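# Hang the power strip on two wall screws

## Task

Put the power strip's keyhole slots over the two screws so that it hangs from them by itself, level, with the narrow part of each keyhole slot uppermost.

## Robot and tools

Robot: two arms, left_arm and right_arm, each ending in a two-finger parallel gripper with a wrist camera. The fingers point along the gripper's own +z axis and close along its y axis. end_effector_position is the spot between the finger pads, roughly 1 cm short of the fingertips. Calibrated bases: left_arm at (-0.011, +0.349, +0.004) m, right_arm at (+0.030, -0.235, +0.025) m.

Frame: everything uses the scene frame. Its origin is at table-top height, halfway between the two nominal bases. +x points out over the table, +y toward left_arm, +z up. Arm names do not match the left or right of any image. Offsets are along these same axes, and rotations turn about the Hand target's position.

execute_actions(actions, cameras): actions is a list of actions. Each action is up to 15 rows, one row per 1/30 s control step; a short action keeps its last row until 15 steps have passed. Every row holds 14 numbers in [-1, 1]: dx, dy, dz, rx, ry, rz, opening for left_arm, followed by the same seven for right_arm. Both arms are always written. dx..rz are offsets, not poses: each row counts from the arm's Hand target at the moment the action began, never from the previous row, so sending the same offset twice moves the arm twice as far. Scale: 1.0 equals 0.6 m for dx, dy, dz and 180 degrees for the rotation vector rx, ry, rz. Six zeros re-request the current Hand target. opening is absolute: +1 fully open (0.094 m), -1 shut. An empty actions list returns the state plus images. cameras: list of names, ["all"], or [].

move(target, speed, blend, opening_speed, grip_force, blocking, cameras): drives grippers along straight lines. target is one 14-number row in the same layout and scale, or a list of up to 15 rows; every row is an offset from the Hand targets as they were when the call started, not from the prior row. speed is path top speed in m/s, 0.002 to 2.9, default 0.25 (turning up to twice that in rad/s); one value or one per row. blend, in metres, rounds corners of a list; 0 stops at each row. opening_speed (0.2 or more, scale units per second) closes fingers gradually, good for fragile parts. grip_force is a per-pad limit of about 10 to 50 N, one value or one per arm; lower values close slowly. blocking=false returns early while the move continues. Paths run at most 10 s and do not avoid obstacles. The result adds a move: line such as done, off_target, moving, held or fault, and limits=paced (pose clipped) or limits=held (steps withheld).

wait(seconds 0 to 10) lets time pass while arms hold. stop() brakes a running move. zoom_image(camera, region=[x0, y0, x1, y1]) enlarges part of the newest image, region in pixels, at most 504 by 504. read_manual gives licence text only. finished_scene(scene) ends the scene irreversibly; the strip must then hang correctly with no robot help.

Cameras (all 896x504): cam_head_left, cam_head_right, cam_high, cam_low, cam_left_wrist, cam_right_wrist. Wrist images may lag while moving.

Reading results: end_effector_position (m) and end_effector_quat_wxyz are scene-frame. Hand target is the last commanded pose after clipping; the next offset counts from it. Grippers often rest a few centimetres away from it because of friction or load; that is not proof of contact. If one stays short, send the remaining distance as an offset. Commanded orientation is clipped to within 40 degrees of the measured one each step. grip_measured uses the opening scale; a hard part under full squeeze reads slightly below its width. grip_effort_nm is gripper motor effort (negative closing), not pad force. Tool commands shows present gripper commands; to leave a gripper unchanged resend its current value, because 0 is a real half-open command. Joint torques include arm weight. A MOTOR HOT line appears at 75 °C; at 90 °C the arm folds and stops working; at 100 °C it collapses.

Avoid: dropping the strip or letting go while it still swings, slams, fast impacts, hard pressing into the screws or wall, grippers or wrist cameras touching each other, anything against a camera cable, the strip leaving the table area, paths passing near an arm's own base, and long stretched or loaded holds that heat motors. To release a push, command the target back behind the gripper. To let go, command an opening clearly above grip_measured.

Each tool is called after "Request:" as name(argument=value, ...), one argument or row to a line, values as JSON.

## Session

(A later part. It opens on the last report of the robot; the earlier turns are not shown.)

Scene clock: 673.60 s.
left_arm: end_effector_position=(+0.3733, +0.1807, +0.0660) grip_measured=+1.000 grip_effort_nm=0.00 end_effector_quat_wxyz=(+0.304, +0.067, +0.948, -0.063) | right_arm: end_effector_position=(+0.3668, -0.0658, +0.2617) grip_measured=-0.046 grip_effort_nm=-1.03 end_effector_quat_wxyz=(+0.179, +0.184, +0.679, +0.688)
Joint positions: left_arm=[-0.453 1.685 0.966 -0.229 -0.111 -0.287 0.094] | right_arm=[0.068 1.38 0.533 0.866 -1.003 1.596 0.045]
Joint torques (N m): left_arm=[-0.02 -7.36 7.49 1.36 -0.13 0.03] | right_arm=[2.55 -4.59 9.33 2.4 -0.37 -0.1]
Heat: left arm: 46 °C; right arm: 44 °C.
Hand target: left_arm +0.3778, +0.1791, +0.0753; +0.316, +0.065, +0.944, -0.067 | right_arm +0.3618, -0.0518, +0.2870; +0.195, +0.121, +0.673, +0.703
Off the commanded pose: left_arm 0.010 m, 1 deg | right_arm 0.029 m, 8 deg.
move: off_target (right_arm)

Request:
execute_actions(
  actions=[],
  cameras=["cam_right_wrist", "cam_high", "cam_head_left", "cam_low"],
)

Scene clock: 676.10 s.
left_arm: end_effector_position=(+0.3733, +0.1807, +0.0660) grip_measured=+1.000 grip_effort_nm=0.00 end_effector_quat_wxyz=(+0.304, +0.067, +0.948, -0.063) | right_arm: end_effector_position=(+0.3668, -0.0658, +0.2617) grip_measured=-0.046 grip_effort_nm=-1.03 end_effector_quat_wxyz=(+0.179, +0.184, +0.679, +0.688)
Joint positions: left_arm=[-0.453 1.685 0.966 -0.229 -0.111 -0.287 0.094] | right_arm=[0.068 1.38 0.533 0.866 -1.003 1.596 0.045]
Joint velocities: within noise
Joint torques (N m): left_arm=[-0.02 -7.38 7.5 1.36 -0.13 0.04] | right_arm=[2.76 -4.6 9.36 2.44 -0.39 -0.12]
Motor temperatures (°C): left_arm=[26 33 46 37 27 27 26] | right_arm=[29 28 44 42 26 25 27]
Heat: left arm: 46 °C; right arm: 44 °C.
Hand target: left_arm +0.3778, +0.1791, +0.0753; +0.316, +0.065, +0.944, -0.067 | right_arm +0.3618, -0.0518, +0.2870; +0.195, +0.121, +0.673, +0.703
Tool commands: left_gripper/opening=+1.0 right_gripper/opening=-0.4
Off the commanded pose: left_arm 0.010 m, 1 deg | right_arm 0.029 m, 8 deg.
camera_calibration:
cam_right_wrist: T_world_to_cam=[[0.0218604, 0.0266777, -0.999405, 0.260252], [-0.995321, 0.0946887, -0.0192435, 0.412548], [0.094119, 0.995149, 0.0286228, 0.113557], [0, 0, 0, 1]] pos_world=[0.394241, -0.159013, 0.264786]
Images, in order (width x height): cam_head_left 896x504, cam_high 896x504, cam_low 896x504, cam_right_wrist 896x504.

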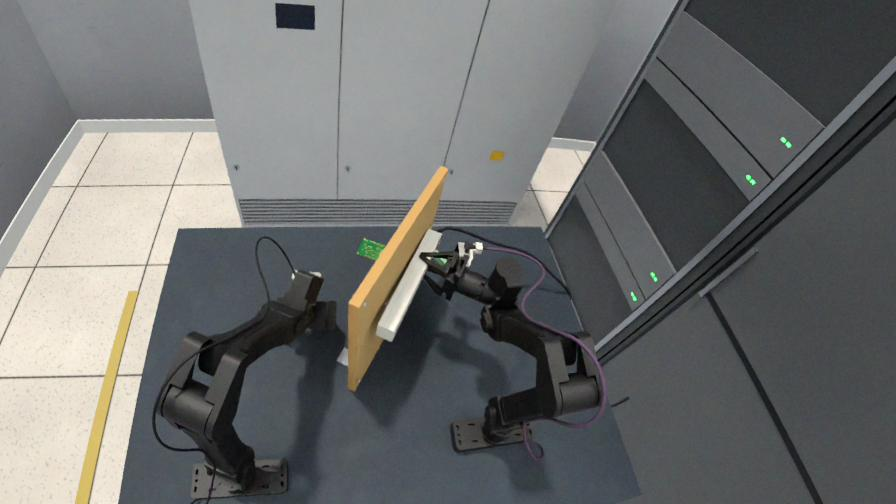

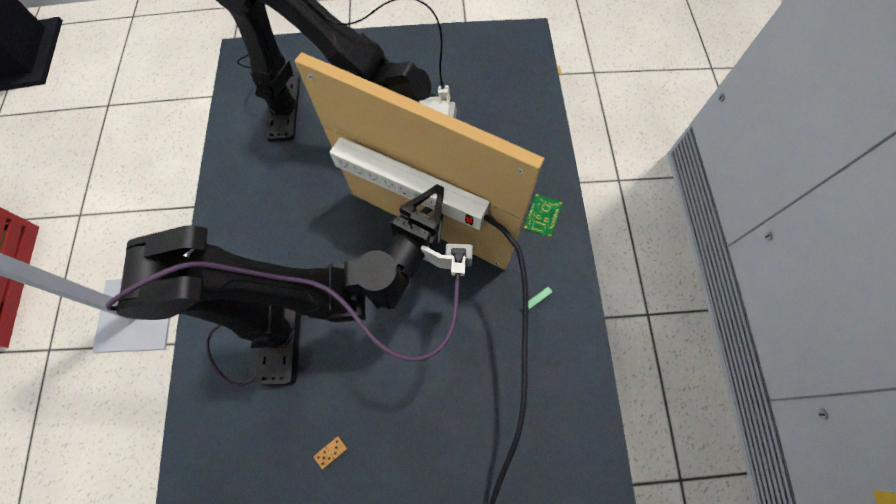

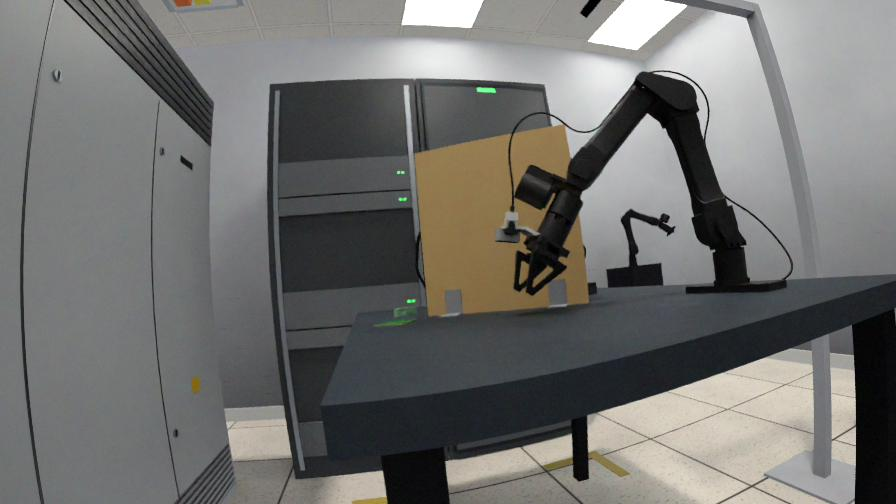

